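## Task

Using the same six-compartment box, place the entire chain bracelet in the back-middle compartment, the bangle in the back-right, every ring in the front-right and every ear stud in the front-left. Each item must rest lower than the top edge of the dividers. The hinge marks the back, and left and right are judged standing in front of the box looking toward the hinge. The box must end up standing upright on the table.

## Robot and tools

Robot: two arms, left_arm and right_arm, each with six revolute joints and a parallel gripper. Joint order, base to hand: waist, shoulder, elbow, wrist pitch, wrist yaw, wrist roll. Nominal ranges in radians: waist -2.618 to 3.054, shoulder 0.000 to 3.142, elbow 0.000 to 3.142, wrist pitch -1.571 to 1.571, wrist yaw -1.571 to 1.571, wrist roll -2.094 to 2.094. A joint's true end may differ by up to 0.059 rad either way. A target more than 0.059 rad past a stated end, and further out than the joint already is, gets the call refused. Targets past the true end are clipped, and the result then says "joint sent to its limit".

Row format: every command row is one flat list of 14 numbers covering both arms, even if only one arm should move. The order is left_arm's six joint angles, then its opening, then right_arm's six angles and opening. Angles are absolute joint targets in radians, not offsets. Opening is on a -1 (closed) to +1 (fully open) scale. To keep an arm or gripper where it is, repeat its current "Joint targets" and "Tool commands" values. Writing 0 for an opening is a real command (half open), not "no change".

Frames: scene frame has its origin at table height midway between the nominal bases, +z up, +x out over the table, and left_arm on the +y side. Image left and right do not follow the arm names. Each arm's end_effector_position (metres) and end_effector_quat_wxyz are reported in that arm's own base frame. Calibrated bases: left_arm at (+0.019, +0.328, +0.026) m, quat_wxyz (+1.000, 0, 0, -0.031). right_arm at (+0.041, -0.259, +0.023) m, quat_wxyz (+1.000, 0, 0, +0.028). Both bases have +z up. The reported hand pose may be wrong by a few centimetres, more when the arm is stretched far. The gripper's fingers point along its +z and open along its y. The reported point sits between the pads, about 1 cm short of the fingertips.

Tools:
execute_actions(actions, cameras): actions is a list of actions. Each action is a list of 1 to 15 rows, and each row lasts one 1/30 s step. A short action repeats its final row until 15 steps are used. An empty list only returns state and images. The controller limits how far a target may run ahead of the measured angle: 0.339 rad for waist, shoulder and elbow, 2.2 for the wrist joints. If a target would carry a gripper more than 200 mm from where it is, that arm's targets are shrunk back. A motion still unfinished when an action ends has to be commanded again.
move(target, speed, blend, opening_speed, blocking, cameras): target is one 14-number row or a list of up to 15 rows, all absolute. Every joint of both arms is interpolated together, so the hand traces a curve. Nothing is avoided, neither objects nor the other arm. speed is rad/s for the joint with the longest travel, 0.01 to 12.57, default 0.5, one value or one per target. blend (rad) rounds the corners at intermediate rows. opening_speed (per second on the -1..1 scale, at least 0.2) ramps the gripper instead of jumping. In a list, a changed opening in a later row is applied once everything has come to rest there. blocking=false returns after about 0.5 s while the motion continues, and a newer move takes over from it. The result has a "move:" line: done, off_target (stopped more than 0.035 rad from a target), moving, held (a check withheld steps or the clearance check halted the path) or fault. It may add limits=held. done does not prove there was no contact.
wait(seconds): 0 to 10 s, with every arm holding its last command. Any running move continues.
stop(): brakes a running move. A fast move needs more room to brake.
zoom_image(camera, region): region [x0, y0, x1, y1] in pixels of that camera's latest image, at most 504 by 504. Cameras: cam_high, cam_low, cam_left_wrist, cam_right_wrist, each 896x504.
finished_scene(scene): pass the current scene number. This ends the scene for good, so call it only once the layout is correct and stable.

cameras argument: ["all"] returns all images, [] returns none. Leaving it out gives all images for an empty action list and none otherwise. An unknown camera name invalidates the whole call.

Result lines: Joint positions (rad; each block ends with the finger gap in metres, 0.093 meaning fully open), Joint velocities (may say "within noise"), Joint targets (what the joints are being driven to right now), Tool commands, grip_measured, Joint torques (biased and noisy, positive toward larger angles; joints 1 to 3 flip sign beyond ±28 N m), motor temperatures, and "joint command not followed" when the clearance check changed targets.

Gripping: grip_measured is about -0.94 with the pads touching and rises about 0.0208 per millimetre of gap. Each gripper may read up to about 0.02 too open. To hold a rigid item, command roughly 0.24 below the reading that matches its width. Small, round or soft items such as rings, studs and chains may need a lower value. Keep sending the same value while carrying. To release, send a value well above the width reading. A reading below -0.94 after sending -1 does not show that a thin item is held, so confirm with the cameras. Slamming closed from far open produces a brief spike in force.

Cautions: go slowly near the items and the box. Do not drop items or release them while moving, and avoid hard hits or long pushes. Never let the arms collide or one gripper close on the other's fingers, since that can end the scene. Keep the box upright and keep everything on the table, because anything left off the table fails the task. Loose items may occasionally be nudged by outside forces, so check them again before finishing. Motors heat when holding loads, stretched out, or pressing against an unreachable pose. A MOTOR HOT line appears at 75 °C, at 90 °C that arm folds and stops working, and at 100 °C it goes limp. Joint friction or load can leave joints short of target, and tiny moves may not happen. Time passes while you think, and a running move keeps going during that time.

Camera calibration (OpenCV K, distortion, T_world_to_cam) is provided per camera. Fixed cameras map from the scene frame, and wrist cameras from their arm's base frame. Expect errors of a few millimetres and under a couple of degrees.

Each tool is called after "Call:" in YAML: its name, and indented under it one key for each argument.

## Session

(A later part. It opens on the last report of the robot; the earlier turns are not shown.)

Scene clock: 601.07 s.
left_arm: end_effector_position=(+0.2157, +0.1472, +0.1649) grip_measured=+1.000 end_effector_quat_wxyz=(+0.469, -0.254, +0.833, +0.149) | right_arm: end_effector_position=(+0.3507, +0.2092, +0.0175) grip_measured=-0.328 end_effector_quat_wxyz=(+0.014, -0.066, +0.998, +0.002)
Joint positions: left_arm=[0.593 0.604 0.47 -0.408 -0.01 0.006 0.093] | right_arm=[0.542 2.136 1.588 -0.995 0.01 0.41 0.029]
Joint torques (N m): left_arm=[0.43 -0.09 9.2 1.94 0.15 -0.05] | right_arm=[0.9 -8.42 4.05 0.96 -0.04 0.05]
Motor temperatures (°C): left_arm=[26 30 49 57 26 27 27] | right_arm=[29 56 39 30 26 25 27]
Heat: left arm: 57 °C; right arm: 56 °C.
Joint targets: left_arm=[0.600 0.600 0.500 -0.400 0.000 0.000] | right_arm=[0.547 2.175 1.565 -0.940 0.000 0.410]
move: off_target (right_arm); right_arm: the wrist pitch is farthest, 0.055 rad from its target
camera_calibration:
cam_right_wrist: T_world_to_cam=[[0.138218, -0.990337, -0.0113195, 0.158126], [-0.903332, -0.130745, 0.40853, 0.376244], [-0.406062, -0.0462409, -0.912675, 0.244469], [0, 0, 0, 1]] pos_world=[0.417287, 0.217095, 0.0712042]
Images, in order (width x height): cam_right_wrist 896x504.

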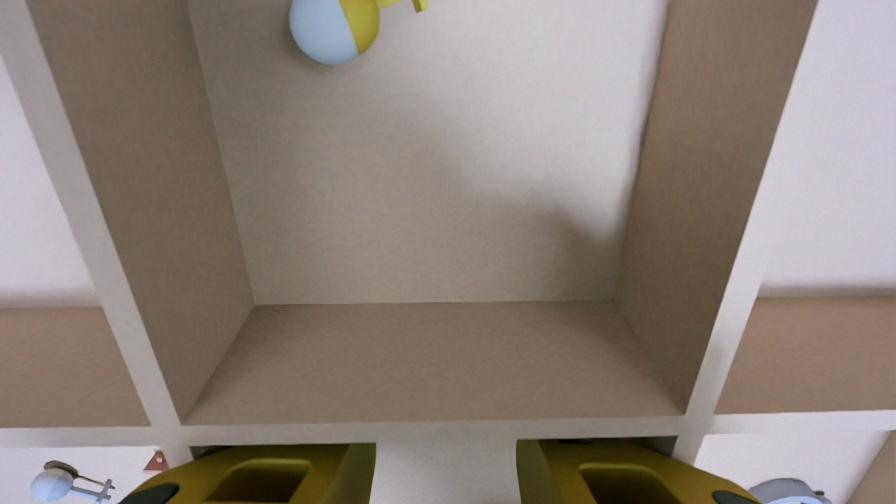

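Call:
move:
  target:
    - [0.6,0.6,0.5,-0.4,0,0,1, 0.540,2.07,1.62,-1.12,0,0.40,-0.6]
    - [0.6,0.6,0.5,-0.4,0,0,1, 0.540,1.85,1.62,-1.12,0,0.40,-1]
  speed: 0.3
  cameras: ["cam_right_wrist"]

Call:
zoom_image:
  camera: "cam_right_wrist"
  region: [250, 200, 650, 430]

Scene clock: 620.90 s.
left_arm: end_effector_position=(+0.2157, +0.1472, +0.1649) grip_measured=+1.000 end_effector_quat_wxyz=(+0.469, -0.254, +0.833, +0.149) | right_arm: end_effector_position=(+0.3412, +0.2043, +0.1200) grip_measured=-0.973 end_effector_quat_wxyz=(+0.088, -0.065, +0.993, +0.042)
Joint positions: left_arm=[0.593 0.604 0.47 -0.408 -0.01 0.006 0.093] | right_arm=[0.542 1.873 1.602 -1.104 0.006 0.41 0]
Joint torques (N m): left_arm=[0.43 -0.09 9.21 1.94 0.15 -0.05] | right_arm=[0.28 -12.46 8.61 0.58 -0.01 -0.06]
Motor temperatures (°C): left_arm=[26 30 49 57 26 27 27] | right_arm=[29 55 38 30 26 25 27]
Heat: left arm: 57 °C; right arm: 55 °C.
Joint targets: left_arm=[0.600 0.600 0.500 -0.400 0.000 0.000] | right_arm=[0.540 1.850 1.620 -1.120 0.000 0.400]
move: done
camera_calibration:
cam_right_wrist: T_world_to_cam=[[0.145274, -0.986053, -0.0812105, 0.161005], [-0.9511, -0.161794, 0.263118, 0.36528], [-0.272588, 0.0390152, -0.96134, 0.276778], [0, 0, 0, 1]] pos_world=[0.399474, 0.207062, 0.183041]
Images, in order (width x height): cam_right_wrist 896x504.

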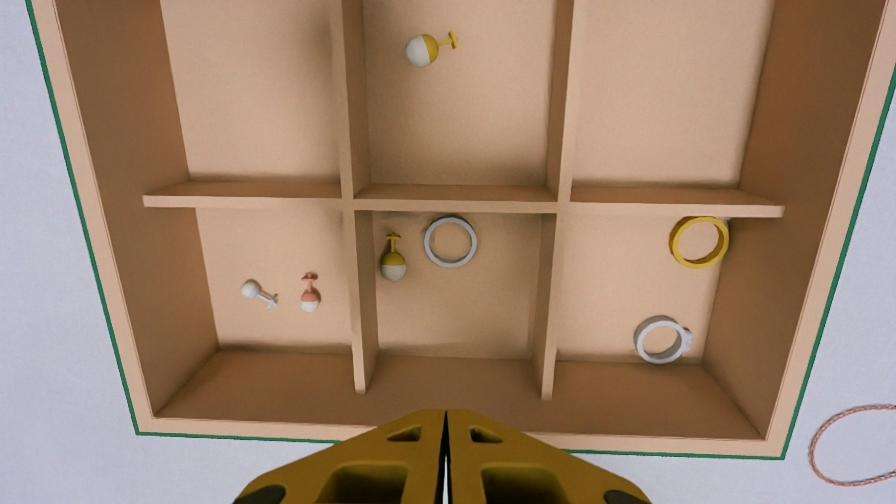

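Scaled by 1.260 from the camera's 896x504 image, which has a finer 1280x720 frame.

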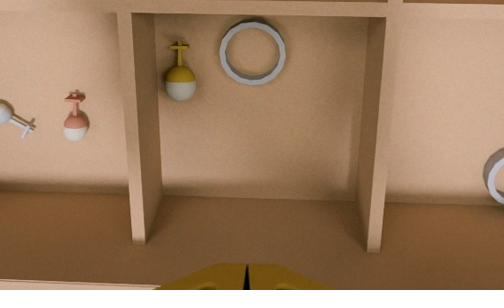

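Call:
move:
  target:
    - [0.6,0.6,0.5,-0.4,0,0,1, 0.556,2.11,1.65,-1.12,0,0.40,-1]
    - [0.6,0.6,0.5,-0.4,0,0,1, 0.556,2.165,1.60,-0.99,0,0.41,-1]
    - [0.6,0.6,0.5,-0.4,0,0,1, 0.556,2.18,1.562,-0.94,0,0.41,-1]
  speed: [0.4,0.15,0.1]
  cameras: ["cam_right_wrist"]

Scene clock: 637.07 s.
left_arm: end_effector_position=(+0.2157, +0.1472, +0.1649) grip_measured=+1.000 end_effector_quat_wxyz=(+0.469, -0.254, +0.833, +0.149) | right_arm: end_effector_position=(+0.3492, +0.2130, +0.0079) grip_measured=-0.973 end_effector_quat_wxyz=(+0.011, -0.070, +0.997, +0.002)
Joint positions: left_arm=[0.593 0.604 0.47 -0.408 -0.01 0.006 0.093] | right_arm=[0.55 2.155 1.578 -0.972 0.006 0.41 0]
Joint torques (N m): left_arm=[0.44 -0.09 9.2 1.94 0.15 -0.05] | right_arm=[0.96 -9.84 4.64 0.72 -0.01 0.05]
Motor temperatures (°C): left_arm=[26 30 49 57 26 27 27] | right_arm=[29 58 40 30 26 25 27]
Heat: left arm: 57 °C; right arm: 58 °C.
Joint targets: left_arm=[0.600 0.600 0.500 -0.400 0.000 0.000] | right_arm=[0.556 2.180 1.562 -0.940 0.000 0.410]
move: done
camera_calibration:
cam_right_wrist: T_world_to_cam=[[0.146192, -0.989165, -0.0134356, 0.158985], [-0.899395, -0.138556, 0.414598, 0.379484], [-0.411967, -0.0485269, -0.909906, 0.237845], [0, 0, 0, 1]] pos_world=[0.416048, 0.221384, 0.0612191]
Images, in order (width x height): cam_right_wrist 896x504.

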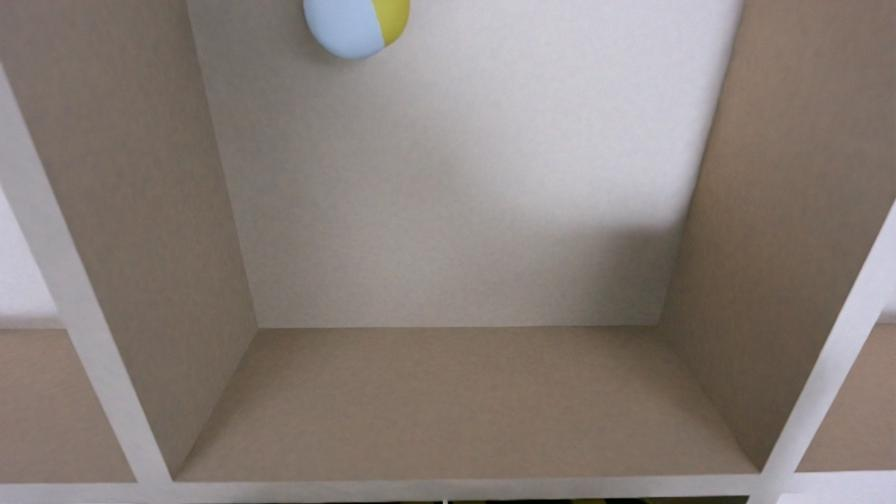

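Call:
move:
  target:
    - [0.6,0.6,0.5,-0.4,0,0,1, 0.562,2.125,1.475,-0.91,0,0.41,-1]
  speed: 0.08
  cameras: ["cam_right_wrist"]

Call:
move:
  target:
    - [0.6,0.6,0.5,-0.4,0,0,1, 0.562,2.04,1.60,-1.12,0,0.40,-1]
    - [0.6,0.6,0.5,-0.4,0,0,1, 0.540,1.85,1.62,-1.12,0,0.40,-1]
  speed: 0.3
  cameras: ["cam_right_wrist"]

Scene clock: 655.60 s.
left_arm: end_effector_position=(+0.2157, +0.1472, +0.1649) grip_measured=+1.000 end_effector_quat_wxyz=(+0.469, -0.254, +0.833, +0.149) | right_arm: end_effector_position=(+0.3479, +0.2126, +0.0073) grip_measured=-0.973 end_effector_quat_wxyz=(+0.030, -0.070, +0.997, +0.012)
Joint positions: left_arm=[0.593 0.604 0.47 -0.408 -0.01 0.006 0.093] | right_arm=[0.551 2.114 1.508 -0.9 0.006 0.41 0]
Joint torques (N m): left_arm=[0.43 -0.09 9.2 1.94 0.15 -0.05] | right_arm=[1.39 -10.78 3.08 0.37 0 0.05]
Motor temperatures (°C): left_arm=[26 30 49 57 26 27 27] | right_arm=[29 58 39 30 26 25 27]
Heat: left arm: 57 °C; right arm: 58 °C.
Joint targets: left_arm=[0.600 0.600 0.500 -0.400 0.000 0.000] | right_arm=[0.562 2.125 1.475 -0.910 0.000 0.410]
move: done
camera_calibration:
cam_right_wrist: T_world_to_cam=[[0.148107, -0.988515, -0.0300513, 0.158157], [-0.913867, -0.148412, 0.377917, 0.385963], [-0.378037, -0.0285094, -0.925352, 0.220826], [0, 0, 0, 1]] pos_world=[0.412775, 0.219918, 0.0632324]
Images, in order (width x height): cam_right_wrist 896x504.

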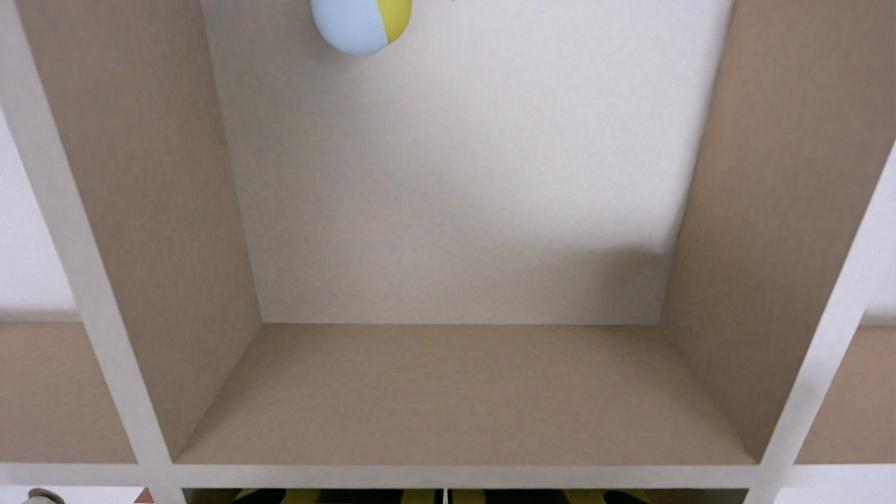

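Scene clock: 657.40 s.
left_arm: end_effector_position=(+0.2157, +0.1472, +0.1649) grip_measured=+1.000 end_effector_quat_wxyz=(+0.469, -0.254, +0.833, +0.149) | right_arm: end_effector_position=(+0.3407, +0.2058, +0.1202) grip_measured=-0.973 end_effector_quat_wxyz=(+0.088, -0.067, +0.993, +0.043)
Joint positions: left_arm=[0.593 0.604 0.47 -0.408 -0.01 0.006 0.093] | right_arm=[0.546 1.873 1.602 -1.104 0.006 0.41 0]
Joint torques (N m): left_arm=[0.44 -0.09 9.2 1.94 0.15 -0.05] | right_arm=[-0.02 -12.48 8.53 0.58 -0.01 -0.05]
Motor temperatures (°C): left_arm=[26 30 49 57 26 27 27] | right_arm=[29 58 39 29 26 25 27]
Heat: left arm: 57 °C; right arm: 58 °C.
Joint targets: left_arm=[0.600 0.600 0.500 -0.400 0.000 0.000] | right_arm=[0.540 1.850 1.620 -1.120 0.000 0.400]
move: done
camera_calibration:
cam_right_wrist: T_world_to_cam=[[0.149147, -0.985439, -0.0816372, 0.161098], [-0.950727, -0.165606, 0.262093, 0.365729], [-0.271796, 0.0385243, -0.961583, 0.276672], [0, 0, 0, 1]] pos_world=[0.398879, 0.20866, 0.18334]
Images, in order (width x height): cam_right_wrist 896x504.

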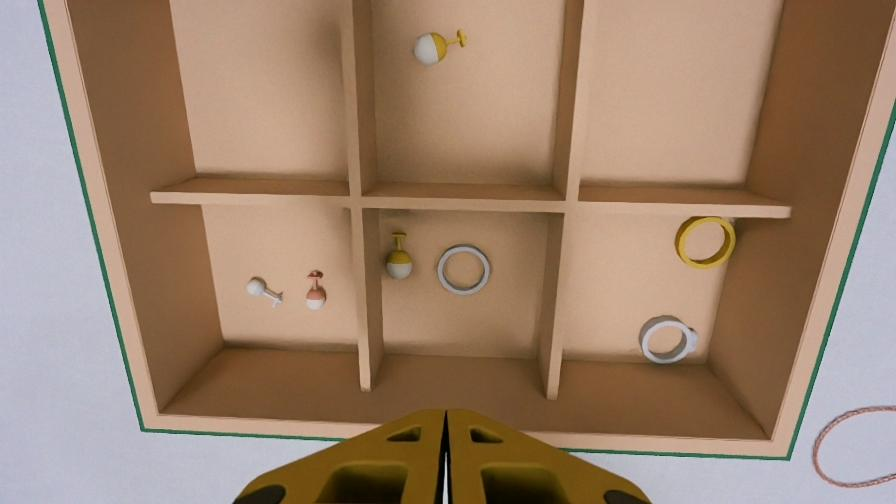

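Call:
move:
  target:
    - [0.6,0.6,0.5,-0.4,0,0,1, 0.557,2.02,1.64,-1.15,0,-0.39,-0.28]
    - [0.6,0.6,0.5,-0.4,0,0,1, 0.557,2.0816,1.6045,-1.085,0,-0.39,-0.28]
    - [0.6,0.6,0.5,-0.4,0,0,1, 0.557,2.105,1.56,-1.015,0,-0.39,-0.28]
  speed: [0.5,0.2,0.2]
  cameras: ["cam_right_wrist"]

Scene clock: 673.83 s.
left_arm: end_effector_position=(+0.2157, +0.1472, +0.1649) grip_measured=+1.000 end_effector_quat_wxyz=(+0.469, -0.254, +0.833, +0.149) | right_arm: end_effector_position=(+0.3381, +0.2067, +0.0304) grip_measured=-0.282 end_effector_quat_wxyz=(+0.007, -0.448, +0.894, -0.002)
Joint positions: left_arm=[0.593 0.604 0.47 -0.408 -0.01 0.006 0.093] | right_arm=[0.551 2.089 1.568 -1.036 0.006 -0.377 0.032]
Joint torques (N m): left_arm=[0.44 -0.09 9.2 1.94 0.15 -0.05] | right_arm=[0.98 -10.21 5.53 0.58 -0.05 -0.09]
Motor temperatures (°C): left_arm=[26 30 49 57 26 27 27] | right_arm=[29 59 40 29 26 25 27]
Heat: left arm: 57 °C; right arm: 59 °C.
Joint targets: left_arm=[0.600 0.600 0.500 -0.400 0.000 0.000] | right_arm=[0.557 2.105 1.560 -1.015 0.000 -0.390]
move: done
camera_calibration:
cam_right_wrist: T_world_to_cam=[[0.804631, -0.593775, -0.0000163079, -0.150023], [-0.537309, -0.728126, 0.425596, 0.358522], [-0.25272, -0.342439, -0.904913, 0.260287], [0, 0, 0, 1]] pos_world=[0.37913, 0.261102, 0.0829489]
Images, in order (width x height): cam_right_wrist 896x504.

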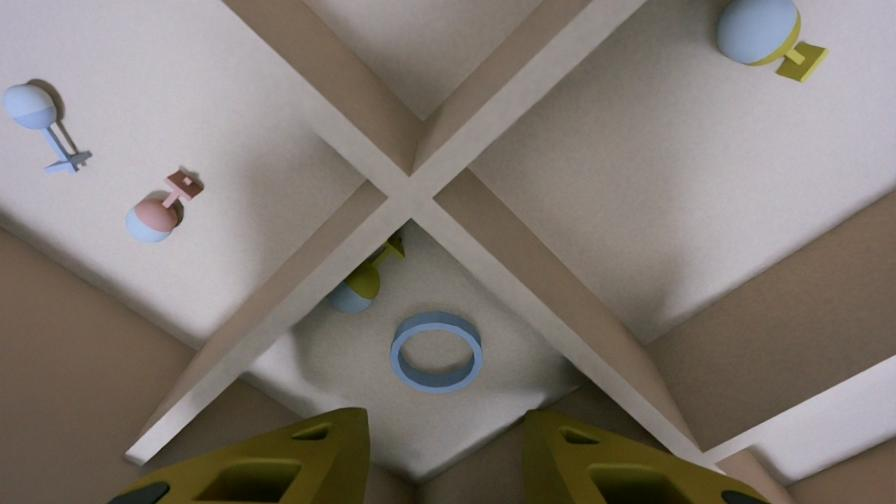

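Call:
move:
  target:
    - [0.6,0.6,0.5,-0.4,0,0,1, 0.564,2.133,1.508,-0.935,0,-0.39,-0.28]
  speed: 0.12
  cameras: ["cam_right_wrist"]

Scene clock: 684.97 s.
left_arm: end_effector_position=(+0.2157, +0.1472, +0.1649) grip_measured=+1.000 end_effector_quat_wxyz=(+0.469, -0.254, +0.833, +0.149) | right_arm: end_effector_position=(+0.3352, +0.2070, +0.0175) grip_measured=-0.282 end_effector_quat_wxyz=(+0.004, -0.450, +0.893, -0.003)
Joint positions: left_arm=[0.593 0.604 0.47 -0.408 -0.01 0.006 0.093] | right_arm=[0.556 2.1 1.531 -0.994 0.007 -0.378 0.032]
Joint torques (N m): left_arm=[0.43 -0.09 9.2 1.94 0.15 -0.05] | right_arm=[1.2 -8.55 4 0.97 -0.09 -0.08]
Motor temperatures (°C): left_arm=[26 30 49 57 26 27 27] | right_arm=[29 58 40 29 26 25 27]
Heat: left arm: 57 °C; right arm: 58 °C.
Joint targets: left_arm=[0.600 0.600 0.500 -0.400 0.000 0.000] | right_arm=[0.564 2.133 1.508 -0.935 0.000 -0.390]
move: off_target (right_arm); right_arm: the wrist pitch is farthest, 0.059 rad from its target
camera_calibration:
cam_right_wrist: T_world_to_cam=[[0.807794, -0.589464, -0.000934069, -0.149455], [-0.531731, -0.72936, 0.43046, 0.360976], [-0.254422, -0.347226, -0.902609, 0.249373], [0, 0, 0, 1]] pos_world=[0.376117, 0.261772, 0.0695615]
Images, in order (width x height): cam_right_wrist 896x504.

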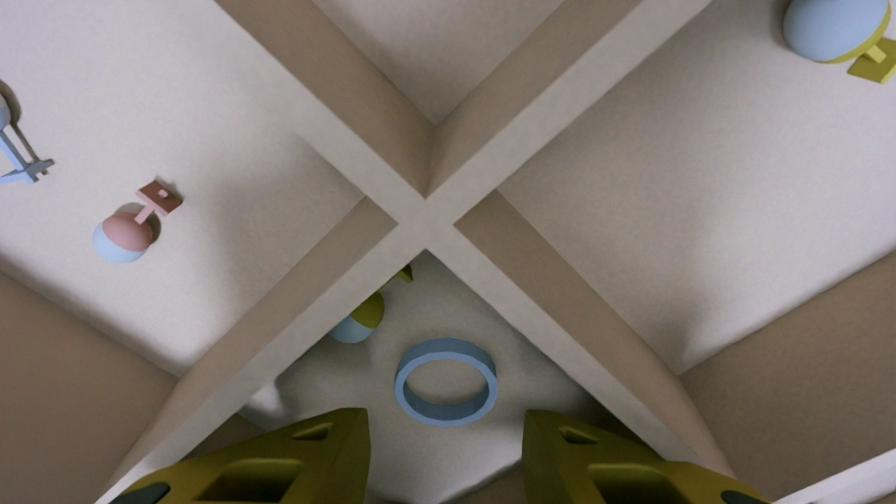

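Call:
move:
  target:
    - [0.6,0.6,0.5,-0.4,0,0,1, 0.564,2.11,1.56,-1.015,0,-0.39,-0.28]
    - [0.6,0.6,0.5,-0.4,0,0,1, 0.565,2.125,1.575,-1.0,0,-0.39,-0.28]
    - [0.6,0.6,0.5,-0.4,0,0,1, 0.565,2.153,1.523,-0.92,0,-0.39,-0.28]
  speed: 0.12
  cameras: ["cam_right_wrist"]

Scene clock: 697.40 s.
left_arm: end_effector_position=(+0.2157, +0.1472, +0.1649) grip_measured=+1.000 end_effector_quat_wxyz=(+0.469, -0.254, +0.833, +0.149) | right_arm: end_effector_position=(+0.3357, +0.2088, +0.0177) grip_measured=-0.282 end_effector_quat_wxyz=(+0.003, -0.452, +0.892, -0.004)
Joint positions: left_arm=[0.593 0.604 0.47 -0.408 -0.01 0.006 0.093] | right_arm=[0.56 2.108 1.544 -1.002 0.008 -0.378 0.032]
Joint torques (N m): left_arm=[0.43 -0.09 9.2 1.94 0.15 -0.05] | right_arm=[0.94 -7.46 4.19 1.22 -0.07 -0.08]
Motor temperatures (°C): left_arm=[26 30 50 57 26 27 27] | right_arm=[29 57 39 30 26 25 27]
Heat: left arm: 57 °C; right arm: 57 °C.
Joint targets: left_arm=[0.600 0.600 0.500 -0.400 0.000 0.000] | right_arm=[0.565 2.153 1.523 -0.920 0.000 -0.390]
move: off_target (right_arm); right_arm: the wrist pitch is farthest, 0.082 rad from its target
camera_calibration:
cam_right_wrist: T_world_to_cam=[[0.809768, -0.586748, -0.0013761, -0.150055], [-0.528327, -0.730158, 0.433289, 0.361442], [-0.255236, -0.350137, -0.901254, 0.251299], [0, 0, 0, 1]] pos_world=[0.37661, 0.263854, 0.069669]
Images, in order (width x height): cam_right_wrist 896x504.

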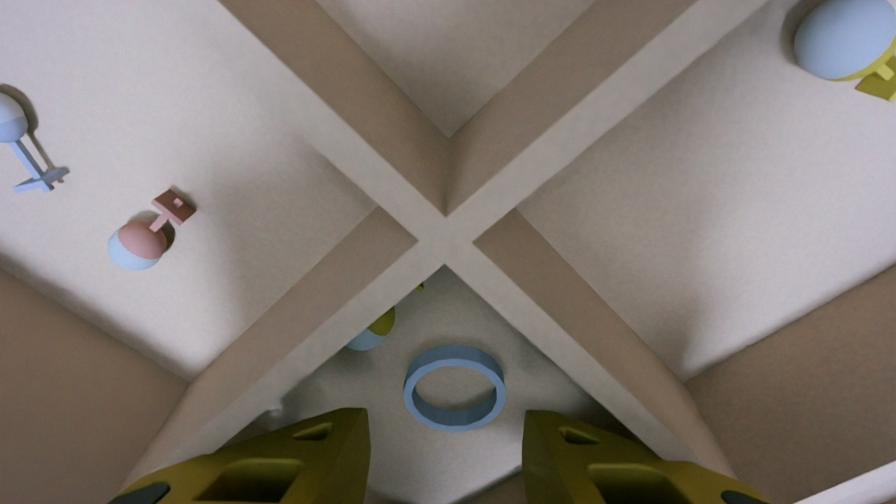

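Call:
move:
  target:
    - [0.6,0.6,0.5,-0.4,0,0,1, 0.565,2.11,1.58,-1.015,0,-0.39,-0.36]
    - [0.6,0.6,0.5,-0.4,0,0,1, 0.568,2.125,1.588,-1.0,0,-0.39,-0.36]
    - [0.6,0.6,0.5,-0.4,0,0,1, 0.568,2.163,1.523,-0.90,0,-0.39,-0.36]
  speed: 0.12
  cameras: ["cam_right_wrist"]

Scene clock: 710.10 s.
left_arm: end_effector_position=(+0.2157, +0.1472, +0.1649) grip_measured=+1.000 end_effector_quat_wxyz=(+0.469, -0.254, +0.833, +0.149) | right_arm: end_effector_position=(+0.3368, +0.2108, +0.0170) grip_measured=-0.358 end_effector_quat_wxyz=(+0.004, -0.453, +0.892, -0.004)
Joint positions: left_arm=[0.593 0.604 0.47 -0.408 -0.01 0.006 0.093] | right_arm=[0.563 2.113 1.549 -0.999 0.008 -0.378 0.028]
Joint torques (N m): left_arm=[0.43 -0.09 9.2 1.94 0.15 -0.05] | right_arm=[0.95 -7.06 3.69 1.39 -0.07 -0.07]
Motor temperatures (°C): left_arm=[26 30 50 57 26 27 27] | right_arm=[29 55 39 30 26 25 27]
Heat: left arm: 57 °C; right arm: 55 °C.
Joint targets: left_arm=[0.600 0.600 0.500 -0.400 0.000 0.000] | right_arm=[0.568 2.163 1.523 -0.900 0.000 -0.390]
move: off_target (right_arm); right_arm: the wrist pitch is farthest, 0.099 rad from its target
camera_calibration:
cam_right_wrist: T_world_to_cam=[[0.811601, -0.584212, 0.0000975541, -0.150934], [-0.527243, -0.732387, 0.43084, 0.363903], [-0.251631, -0.349722, -0.902428, 0.250249], [0, 0, 0, 1]] pos_world=[0.377334, 0.265858, 0.0690627]
Images, in order (width x height): cam_right_wrist 896x504.

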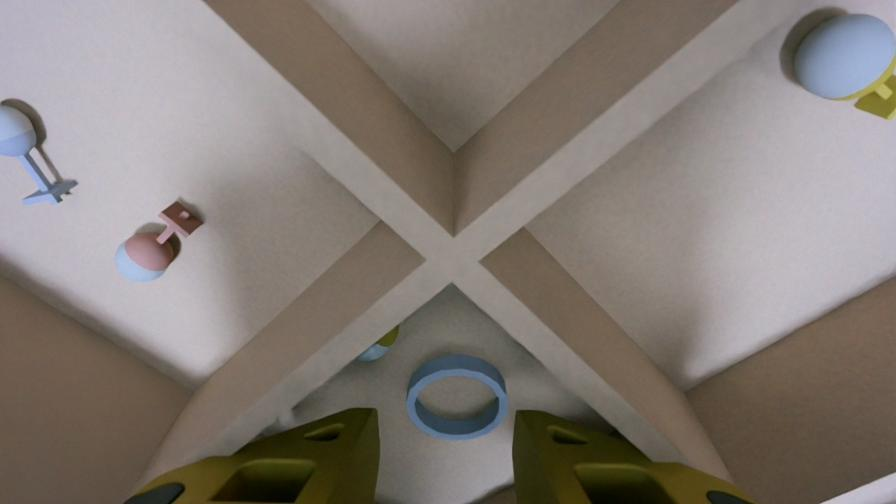

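Call:
move:
  target:
    - [0.6,0.6,0.5,-0.4,0,0,1, 0.568,2.163,1.523,-0.90,0,-0.39,-1]
  speed: 0.12
  opening_speed: 0.5
  cameras: ["cam_right_wrist"]

Scene clock: 752.47 s.
left_arm: end_effector_position=(+0.2157, +0.1472, +0.1649) grip_measured=+1.000 end_effector_quat_wxyz=(+0.469, -0.254, +0.833, +0.149) | right_arm: end_effector_position=(+0.3329, +0.2112, +0.0092) grip_measured=-0.973 end_effector_quat_wxyz=(-0.003, -0.455, +0.890, +0.001)
Joint positions: left_arm=[0.593 0.604 0.47 -0.408 -0.01 0.006 0.093] | right_arm=[0.565 2.125 1.535 -0.988 -0.002 -0.38 0]
Joint torques (N m): left_arm=[0.43 -0.09 9.2 1.94 0.15 -0.05] | right_arm=[0.76 -8.23 4.93 1.24 0.02 -0.05]
Motor temperatures (°C): left_arm=[26 30 50 57 26 27 27] | right_arm=[29 51 38 32 26 25 27]
Heat: left arm: 57 °C; right arm: 51 °C.
Joint targets: left_arm=[0.600 0.600 0.500 -0.400 0.000 0.000] | right_arm=[0.568 2.163 1.523 -0.900 0.000 -0.390]
move: off_target (right_arm); right_arm: the wrist pitch is farthest, 0.088 rad from its target
camera_calibration:
cam_right_wrist: T_world_to_cam=[[0.814135, -0.580493, -0.0145653, -0.14904], [-0.51624, -0.735049, 0.439545, 0.362373], [-0.265859, -0.35033, -0.898103, 0.247226], [0, 0, 0, 1]] pos_world=[0.374137, 0.266456, 0.0605845]
Images, in order (width x height): cam_right_wrist 896x504.

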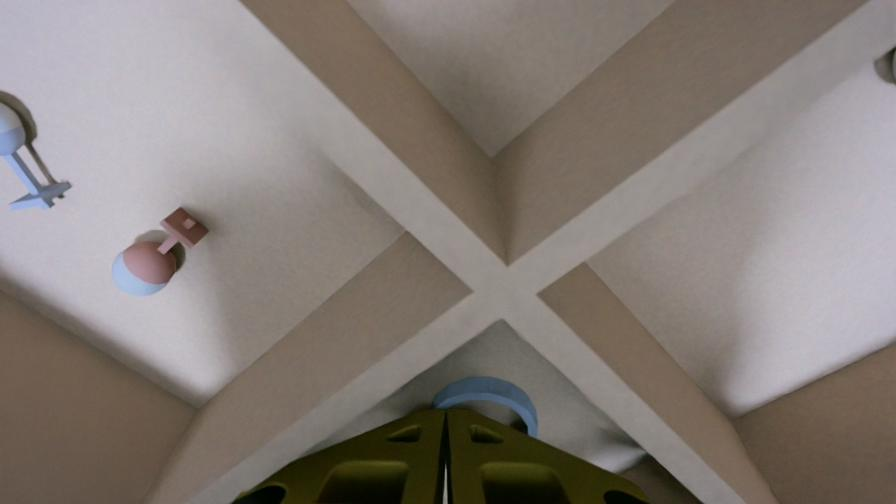

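Call:
move:
  target:
    - [0.6,0.6,0.5,-0.4,0,0,1, 0.562,2.04,1.60,-1.12,0,-0.39,-1]
    - [0.6,0.6,0.5,-0.4,0,0,1, 0.555,1.85,1.62,-1.12,0,0.40,-1]
  speed: 0.3
  cameras: ["cam_right_wrist"]

Call:
zoom_image:
  camera: "cam_right_wrist"
  region: [300, 180, 600, 400]

Scene clock: 767.97 s.
left_arm: end_effector_position=(+0.2157, +0.1472, +0.1649) grip_measured=+1.000 end_effector_quat_wxyz=(+0.469, -0.254, +0.833, +0.149) | right_arm: end_effector_position=(+0.3358, +0.2115, +0.1160) grip_measured=-0.973 end_effector_quat_wxyz=(+0.081, -0.087, +0.992, +0.043)
Joint positions: left_arm=[0.593 0.604 0.47 -0.408 -0.01 0.006 0.093] | right_arm=[0.562 1.881 1.599 -1.105 -0.001 0.387 0]
Joint torques (N m): left_arm=[0.44 -0.1 9.21 1.94 0.15 -0.05] | right_arm=[-0.09 -13.3 8.87 0.57 0.06 0.19]
Motor temperatures (°C): left_arm=[26 30 50 57 26 27 27] | right_arm=[29 53 38 31 26 25 27]
Heat: left arm: 57 °C; right arm: 53 °C.
Joint targets: left_arm=[0.600 0.600 0.500 -0.400 0.000 0.000] | right_arm=[0.555 1.850 1.620 -1.120 0.000 0.400]
move: done
camera_calibration:
cam_right_wrist: T_world_to_cam=[[0.18776, -0.979003, -0.079361, 0.152573], [-0.940063, -0.202531, 0.274342, 0.366048], [-0.284655, 0.0230937, -0.958352, 0.278363], [0, 0, 0, 1]] pos_world=[0.394698, 0.217077, 0.178456]
Images, in order (width x height): cam_right_wrist 896x504.

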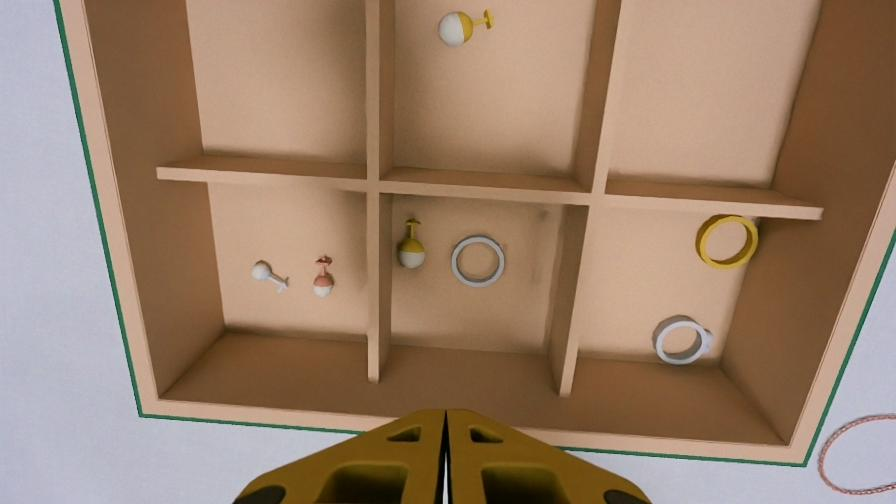

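Scaled by 1.680 from the camera's 896x504 image, which has a finer 1280x720 frame.

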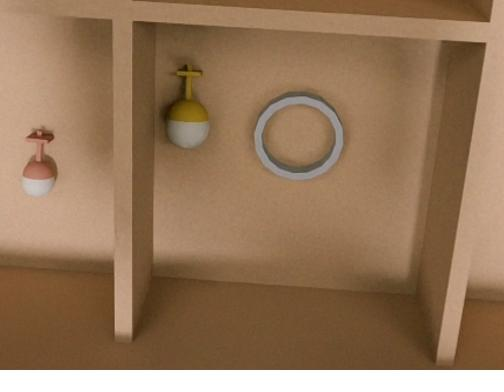

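Call:
move:
  target:
    - [0.6,0.6,0.5,-0.4,0,0,1, 0.561,2.02,1.63,-1.16,0,0.42,-0.37]
    - [0.6,0.6,0.5,-0.4,0,0,1, 0.561,2.08,1.60,-1.09,0,0.42,-0.37]
  speed: [0.4,0.2]
  cameras: ["cam_right_wrist"]

Scene clock: 796.47 s.
left_arm: end_effector_position=(+0.2157, +0.1472, +0.1649) grip_measured=+1.000 end_effector_quat_wxyz=(+0.469, -0.254, +0.833, +0.149) | right_arm: end_effector_position=(+0.3317, +0.2090, +0.0491) grip_measured=-0.372 end_effector_quat_wxyz=(+0.000, -0.077, +0.997, +0.001)
Joint positions: left_arm=[0.593 0.604 0.47 -0.408 -0.01 0.006 0.093] | right_arm=[0.562 2.065 1.608 -1.112 -0.001 0.407 0.027]
Joint torques (N m): left_arm=[0.44 -0.09 9.2 1.94 0.15 -0.05] | right_arm=[0.43 -10.18 5.57 0.53 0.06 0.19]
Motor temperatures (°C): left_arm=[26 30 50 57 26 27 27] | right_arm=[29 61 40 30 26 25 27]
Heat: left arm: 57 °C; right arm: 61 °C.
Joint targets: left_arm=[0.600 0.600 0.500 -0.400 0.000 0.000] | right_arm=[0.561 2.080 1.600 -1.090 0.000 0.420]
move: done
camera_calibration:
cam_right_wrist: T_world_to_cam=[[0.16036, -0.986982, -0.0123118, 0.152936], [-0.888527, -0.149774, 0.43369, 0.344037], [-0.429888, -0.0586073, -0.900978, 0.27558], [0, 0, 0, 1]] pos_world=[0.399629, 0.218624, 0.100969]
Images, in order (width x height): cam_right_wrist 896x504.

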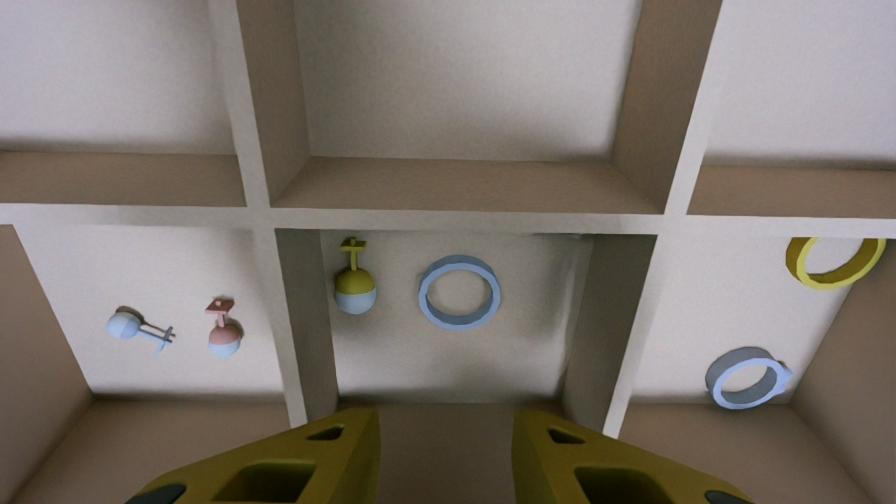

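Call:
move:
  target:
    - [0.6,0.6,0.5,-0.4,0,0,1, 0.541,2.10,1.59,-1.06,0,0.41,-0.37]
    - [0.6,0.6,0.5,-0.4,0,0,1, 0.541,2.128,1.527,-0.965,0,0.41,-0.37]
  speed: [0.1,0.1]
  cameras: ["cam_right_wrist"]

Scene clock: 805.57 s.
left_arm: end_effector_position=(+0.2157, +0.1472, +0.1649) grip_measured=+1.000 end_effector_quat_wxyz=(+0.469, -0.254, +0.833, +0.149) | right_arm: end_effector_position=(+0.3381, +0.2057, +0.0172) grip_measured=-0.372 end_effector_quat_wxyz=(+0.004, -0.069, +0.998, +0.003)
Joint positions: left_arm=[0.593 0.604 0.47 -0.408 -0.01 0.006 0.093] | right_arm=[0.546 2.106 1.539 -0.994 -0.001 0.407 0.027]
Joint torques (N m): left_arm=[0.43 -0.09 9.2 1.94 0.15 -0.05] | right_arm=[0.08 -9.66 5.07 0.67 0.06 0.08]
Motor temperatures (°C): left_arm=[26 30 50 57 26 27 27] | right_arm=[29 61 40 30 26 25 27]
Heat: left arm: 57 °C; right arm: 61 °C.
Joint targets: left_arm=[0.600 0.600 0.500 -0.400 0.000 0.000] | right_arm=[0.541 2.128 1.527 -0.965 0.000 0.410]
move: done
camera_calibration:
cam_right_wrist: T_world_to_cam=[[0.144641, -0.989366, -0.0153082, 0.154083], [-0.893613, -0.137255, 0.427337, 0.362285], [-0.424894, -0.0481311, -0.903963, 0.245487], [0, 0, 0, 1]] pos_world=[0.405761, 0.213986, 0.0694518]
Images, in order (width x height): cam_right_wrist 896x504.

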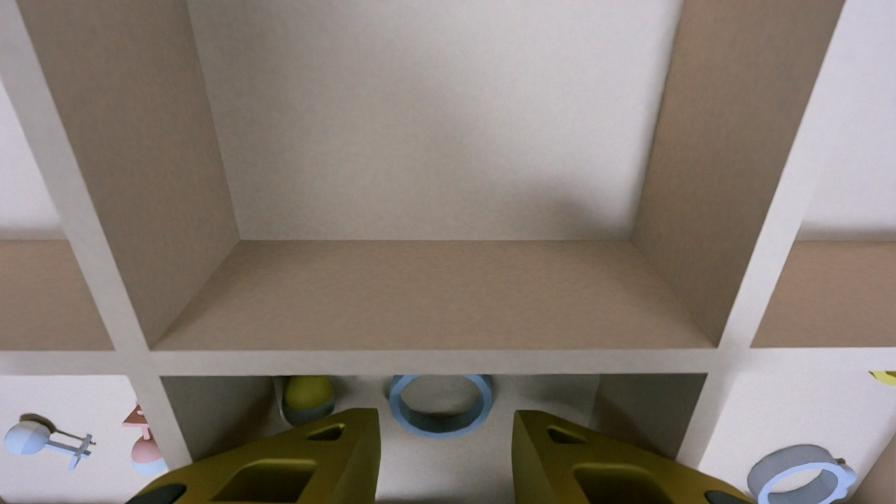

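Call:
move:
  target:
    - [0.6,0.6,0.5,-0.4,0,0,1, 0.547,2.147,1.521,-0.942,0,0.41,-0.37]
  speed: [0.1]
  cameras: ["cam_right_wrist"]

Scene clock: 812.87 s.
left_arm: end_effector_position=(+0.2157, +0.1472, +0.1649) grip_measured=+1.000 end_effector_quat_wxyz=(+0.469, -0.254, +0.833, +0.149) | right_arm: end_effector_position=(+0.3383, +0.2058, +0.0165) grip_measured=-0.372 end_effector_quat_wxyz=(+0.004, -0.069, +0.998, +0.003)
Joint positions: left_arm=[0.593 0.604 0.47 -0.408 -0.01 0.006 0.093] | right_arm=[0.546 2.108 1.539 -0.992 -0.001 0.407 0.027]
Joint torques (N m): left_arm=[0.44 -0.08 9.21 1.94 0.15 -0.05] | right_arm=[0.59 -8.03 4.48 0.88 0.06 0.08]
Motor temperatures (°C): left_arm=[26 30 50 57 26 27 27] | right_arm=[29 60 40 30 26 25 27]
Heat: left arm: 57 °C; right arm: 60 °C.
Joint targets: left_arm=[0.600 0.600 0.500 -0.400 0.000 0.000] | right_arm=[0.547 2.147 1.521 -0.942 0.000 0.410]
move: off_target (right_arm); right_arm: the wrist pitch is farthest, 0.050 rad from its target
camera_calibration:
cam_right_wrist: T_world_to_cam=[[0.144641, -0.989366, -0.0153082, 0.154227], [-0.893613, -0.137255, 0.427337, 0.36288], [-0.424894, -0.0481311, -0.903963, 0.244991], [0, 0, 0, 1]] pos_world=[0.406061, 0.214186, 0.0687518]
Images, in order (width x height): cam_right_wrist 896x504.

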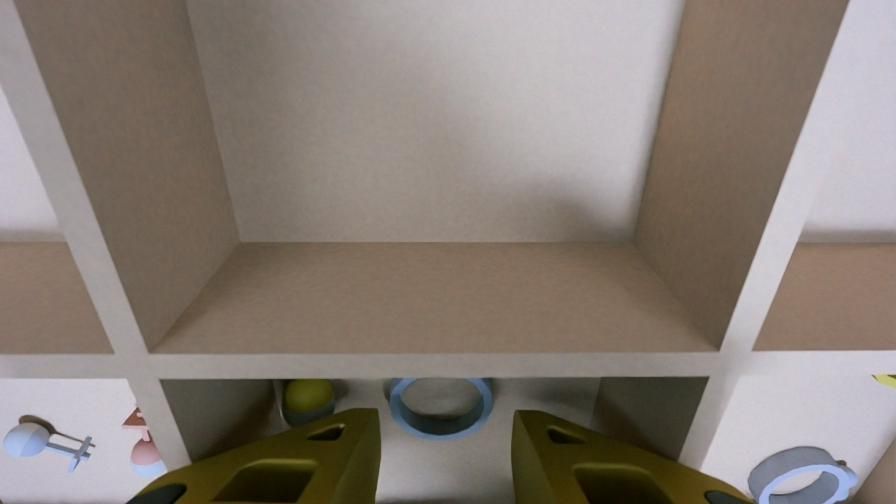

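Call:
move:
  target:
    - [0.6,0.6,0.5,-0.4,0,0,1, 0.547,2.165,1.53,-0.91,0,0.41,-0.37]
    - [0.6,0.6,0.5,-0.4,0,0,1, 0.547,2.165,1.53,-0.91,0,0.41,-1]
  speed: [0.1,0.1]
  opening_speed: 0.2
  cameras: ["cam_right_wrist"]

Scene clock: 833.10 s.
left_arm: end_effector_position=(+0.2157, +0.1472, +0.1649) grip_measured=+1.000 end_effector_quat_wxyz=(+0.469, -0.254, +0.833, +0.149) | right_arm: end_effector_position=(+0.3450, +0.2118, +0.0099) grip_measured=-0.973 end_effector_quat_wxyz=(+0.013, -0.069, +0.997, +0.013)
Joint positions: left_arm=[0.593 0.604 0.47 -0.408 -0.01 0.006 0.093] | right_arm=[0.546 2.126 1.539 -0.948 -0.011 0.407 0]
Joint torques (N m): left_arm=[0.43 -0.09 9.2 1.94 0.15 -0.05] | right_arm=[0.58 -8.2 5.37 0.82 0.15 0.08]
Motor temperatures (°C): left_arm=[26 30 50 58 26 27 27] | right_arm=[29 56 39 30 26 25 27]
Heat: left arm: 58 °C; right arm: 56 °C.
Joint targets: left_arm=[0.600 0.600 0.500 -0.400 0.000 0.000] | right_arm=[0.547 2.165 1.530 -0.910 0.000 0.410]
move: off_target (right_arm); target 2's new numbers were sent with right_arm's wrist pitch 0.080 rad from that target; right_arm: the shoulder is farthest, 0.039 rad from its target
camera_calibration:
cam_right_wrist: T_world_to_cam=[[0.145269, -0.988789, -0.0345319, 0.158939], [-0.900674, -0.146607, 0.409013, 0.377001], [-0.409491, -0.0283147, -0.911875, 0.232724], [0, 0, 0, 1]] pos_world=[0.411764, 0.219018, 0.0635053]
Images, in order (width x height): cam_right_wrist 896x504.

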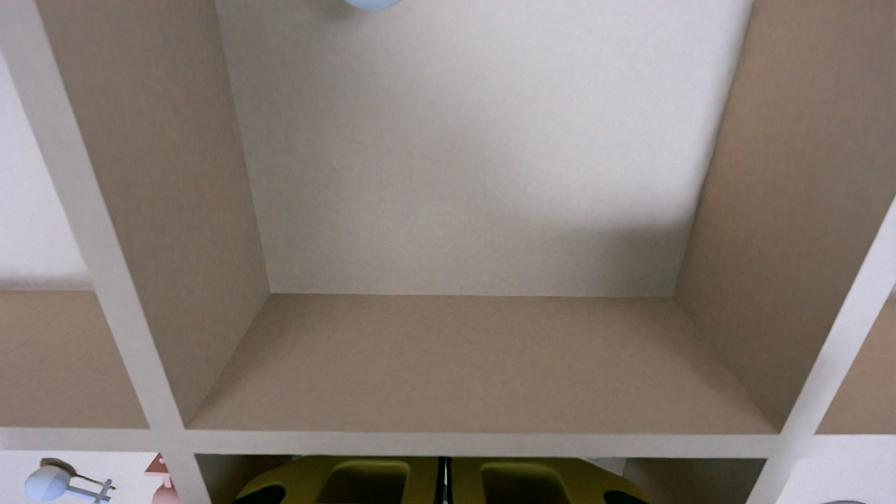

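Call:
move:
  target:
    - [0.6,0.6,0.5,-0.4,0,0,1, 0.547,2.14,1.525,-0.945,0,0.41,-1]
    - [0.6,0.6,0.5,-0.4,0,0,1, 0.547,2.14,1.525,-0.945,0,0.41,-0.6]
  speed: [0.1,0.1]
  opening_speed: 0.4
  cameras: ["cam_right_wrist"]

Call:
move:
  target:
    - [0.6,0.6,0.5,-0.4,0,0,1, 0.547,2.04,1.60,-1.12,0,0.41,-0.6]
    - [0.6,0.6,0.5,-0.4,0,0,1, 0.547,1.85,1.62,-1.12,0,0.41,-0.6]
  speed: 0.2
  cameras: ["cam_right_wrist"]

Scene clock: 842.73 s.
left_arm: end_effector_position=(+0.2157, +0.1472, +0.1649) grip_measured=+1.000 end_effector_quat_wxyz=(+0.469, -0.254, +0.833, +0.149) | right_arm: end_effector_position=(+0.3438, +0.2099, +0.0098) grip_measured=-0.603 end_effector_quat_wxyz=(+0.011, -0.069, +0.998, +0.009)
Joint positions: left_arm=[0.593 0.604 0.47 -0.408 -0.01 0.006 0.093] | right_arm=[0.546 2.126 1.539 -0.957 -0.005 0.407 0.016]
Joint torques (N m): left_arm=[0.43 -0.09 9.2 1.94 0.15 -0.05] | right_arm=[0.58 -10.55 4.86 0.53 0.1 0.08]
Motor temperatures (°C): left_arm=[26 30 50 58 26 27 27] | right_arm=[29 56 39 30 26 25 27]
Heat: left arm: 58 °C; right arm: 56 °C.
Joint targets: left_arm=[0.600 0.600 0.500 -0.400 0.000 0.000] | right_arm=[0.547 2.140 1.525 -0.945 0.000 0.410]
move: done
camera_calibration:
cam_right_wrist: T_world_to_cam=[[0.144892, -0.989115, -0.0256417, 0.157283], [-0.899094, -0.142436, 0.413935, 0.374246], [-0.413081, -0.0369215, -0.909945, 0.235176], [0, 0, 0, 1]] pos_world=[0.41084, 0.21756, 0.0631172]
Images, in order (width x height): cam_right_wrist 896x504.

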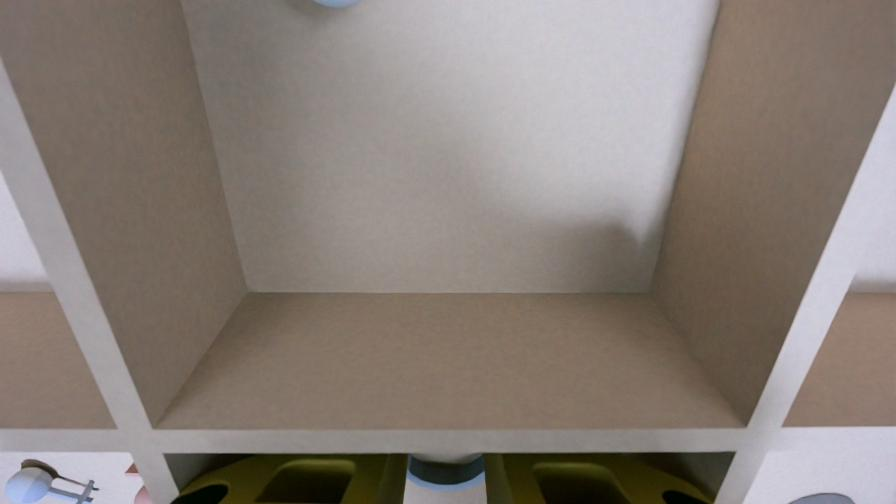

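Scene clock: 845.00 s.
left_arm: end_effector_position=(+0.2157, +0.1472, +0.1649) grip_measured=+1.000 end_effector_quat_wxyz=(+0.469, -0.254, +0.833, +0.149) | right_arm: end_effector_position=(+0.3394, +0.2072, +0.1187) grip_measured=-0.602 end_effector_quat_wxyz=(+0.084, -0.069, +0.993, +0.046)
Joint positions: left_arm=[0.593 0.604 0.47 -0.408 -0.01 0.006 0.093] | right_arm=[0.546 1.876 1.601 -1.104 -0.005 0.407 0.016]
Joint torques (N m): left_arm=[0.43 -0.09 9.2 1.94 0.15 -0.05] | right_arm=[0.58 -12.79 8.65 0.59 0.1 0.07]
Motor temperatures (°C): left_arm=[26 30 50 58 26 27 27] | right_arm=[29 57 39 30 26 25 27]
Heat: left arm: 58 °C; right arm: 57 °C.
Joint targets: left_arm=[0.600 0.600 0.500 -0.400 0.000 0.000] | right_arm=[0.547 1.850 1.620 -1.120 0.000 0.410]
move: done
camera_calibration:
cam_right_wrist: T_world_to_cam=[[0.153091, -0.984157, -0.0894357, 0.161825], [-0.947453, -0.171898, 0.269784, 0.364449], [-0.280884, 0.0434347, -0.958758, 0.276611], [0, 0, 0, 1]] pos_world=[0.39822, 0.209895, 0.181353]
Images, in order (width x height): cam_right_wrist 896x504.

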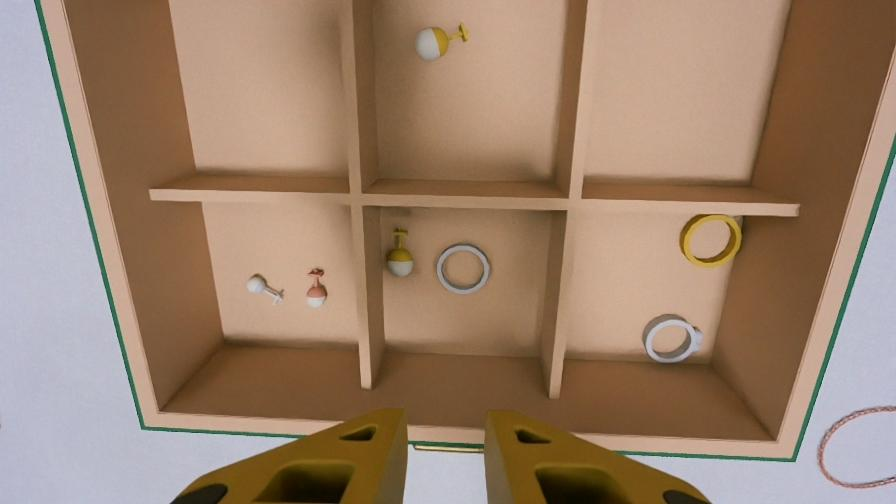

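Call:
move:
  target:
    - [0.6,0.6,0.5,-0.4,0,0,1, 0.558,2.02,1.64,-1.18,0,0.41,-0.34]
    - [0.6,0.6,0.5,-0.4,0,0,1, 0.558,2.10,1.60,-1.07,0,0.41,-0.34]
    - [0.6,0.6,0.5,-0.4,0,0,1, 0.558,2.137,1.537,-0.969,0,0.41,-0.34]
  speed: [0.3,0.15,0.1]
  cameras: ["cam_right_wrist"]

Scene clock: 884.37 s.
left_arm: end_effector_position=(+0.2157, +0.1472, +0.1649) grip_measured=+1.000 end_effector_quat_wxyz=(+0.469, -0.254, +0.833, +0.149) | right_arm: end_effector_position=(+0.3369, +0.2076, +0.0178) grip_measured=-0.343 end_effector_quat_wxyz=(+0.000, -0.072, +0.997, +0.001)
Joint positions: left_arm=[0.593 0.604 0.47 -0.408 -0.01 0.006 0.093] | right_arm=[0.552 2.112 1.551 -1.008 -0.001 0.407 0.029]
Joint torques (N m): left_arm=[0.43 -0.09 9.21 1.94 0.15 -0.05] | right_arm=[0.99 -9.39 4.85 0.75 0.04 0.08]
Motor temperatures (°C): left_arm=[26 30 50 58 26 27 27] | right_arm=[29 61 43 29 26 25 27]
Heat: left arm: 58 °C; right arm: 61 °C.
Joint targets: left_arm=[0.600 0.600 0.500 -0.400 0.000 0.000] | right_arm=[0.558 2.137 1.537 -0.969 0.000 0.410]
move: off_target (right_arm); right_arm: the wrist pitch is farthest, 0.039 rad from its target
camera_calibration:
cam_right_wrist: T_world_to_cam=[[0.15051, -0.988541, -0.0115259, 0.154033], [-0.890006, -0.140564, 0.433741, 0.360531], [-0.430391, -0.0550241, -0.900964, 0.248923], [0, 0, 0, 1]] pos_world=[0.404825, 0.216642, 0.069669]
Images, in order (width x height): cam_right_wrist 896x504.

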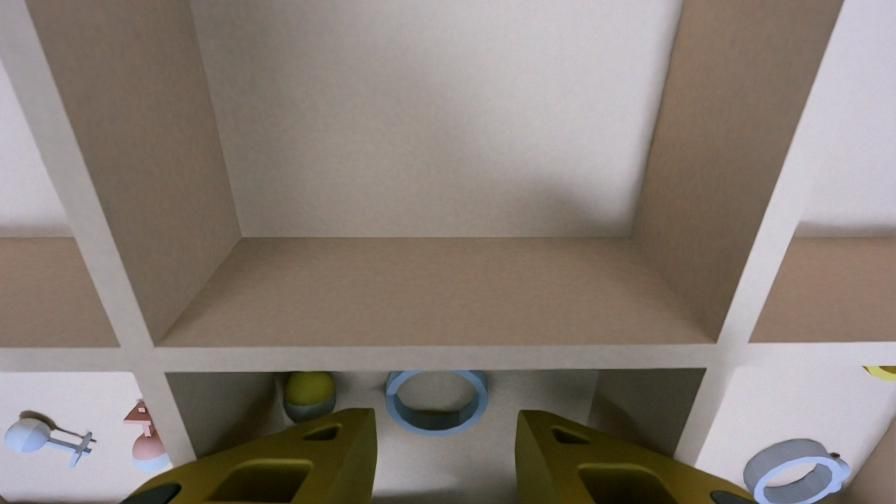

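Call:
move:
  target:
    - [0.6,0.6,0.5,-0.4,0,0,1, 0.556,2.12,1.575,-1.02,0,0.41,-0.34]
    - [0.6,0.6,0.5,-0.4,0,0,1, 0.556,2.148,1.561,-0.977,0,0.41,-0.34]
  speed: [0.1,0.1]
  cameras: ["cam_right_wrist"]

Scene clock: 897.33 s.
left_arm: end_effector_position=(+0.2157, +0.1472, +0.1649) grip_measured=+1.000 end_effector_quat_wxyz=(+0.469, -0.254, +0.833, +0.149) | right_arm: end_effector_position=(+0.3369, +0.2073, +0.0176) grip_measured=-0.343 end_effector_quat_wxyz=(+0.000, -0.072, +0.997, -0.001)
Joint positions: left_arm=[0.593 0.604 0.47 -0.408 -0.01 0.006 0.093] | right_arm=[0.552 2.114 1.554 -1.011 0.001 0.407 0.029]
Joint torques (N m): left_arm=[0.44 -0.09 9.21 1.94 0.15 -0.05] | right_arm=[0.83 -8.61 6.87 0.69 0.04 0.08]
Motor temperatures (°C): left_arm=[26 30 50 58 26 27 27] | right_arm=[29 59 41 29 26 25 27]
Heat: left arm: 58 °C; right arm: 59 °C.
Joint targets: left_arm=[0.600 0.600 0.500 -0.400 0.000 0.000] | right_arm=[0.556 2.148 1.561 -0.977 0.000 0.410]
move: done
camera_calibration:
cam_right_wrist: T_world_to_cam=[[0.150536, -0.988567, -0.00866938, 0.15358], [-0.889429, -0.139257, 0.435343, 0.360215], [-0.431572, -0.0578239, -0.900223, 0.24967], [0, 0, 0, 1]] pos_world=[0.405017, 0.216424, 0.0692736]
Images, in order (width x height): cam_right_wrist 896x504.

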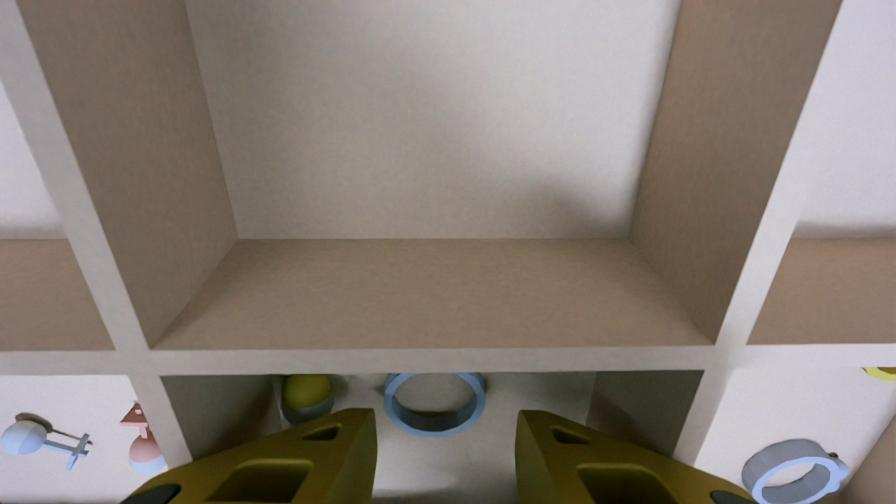

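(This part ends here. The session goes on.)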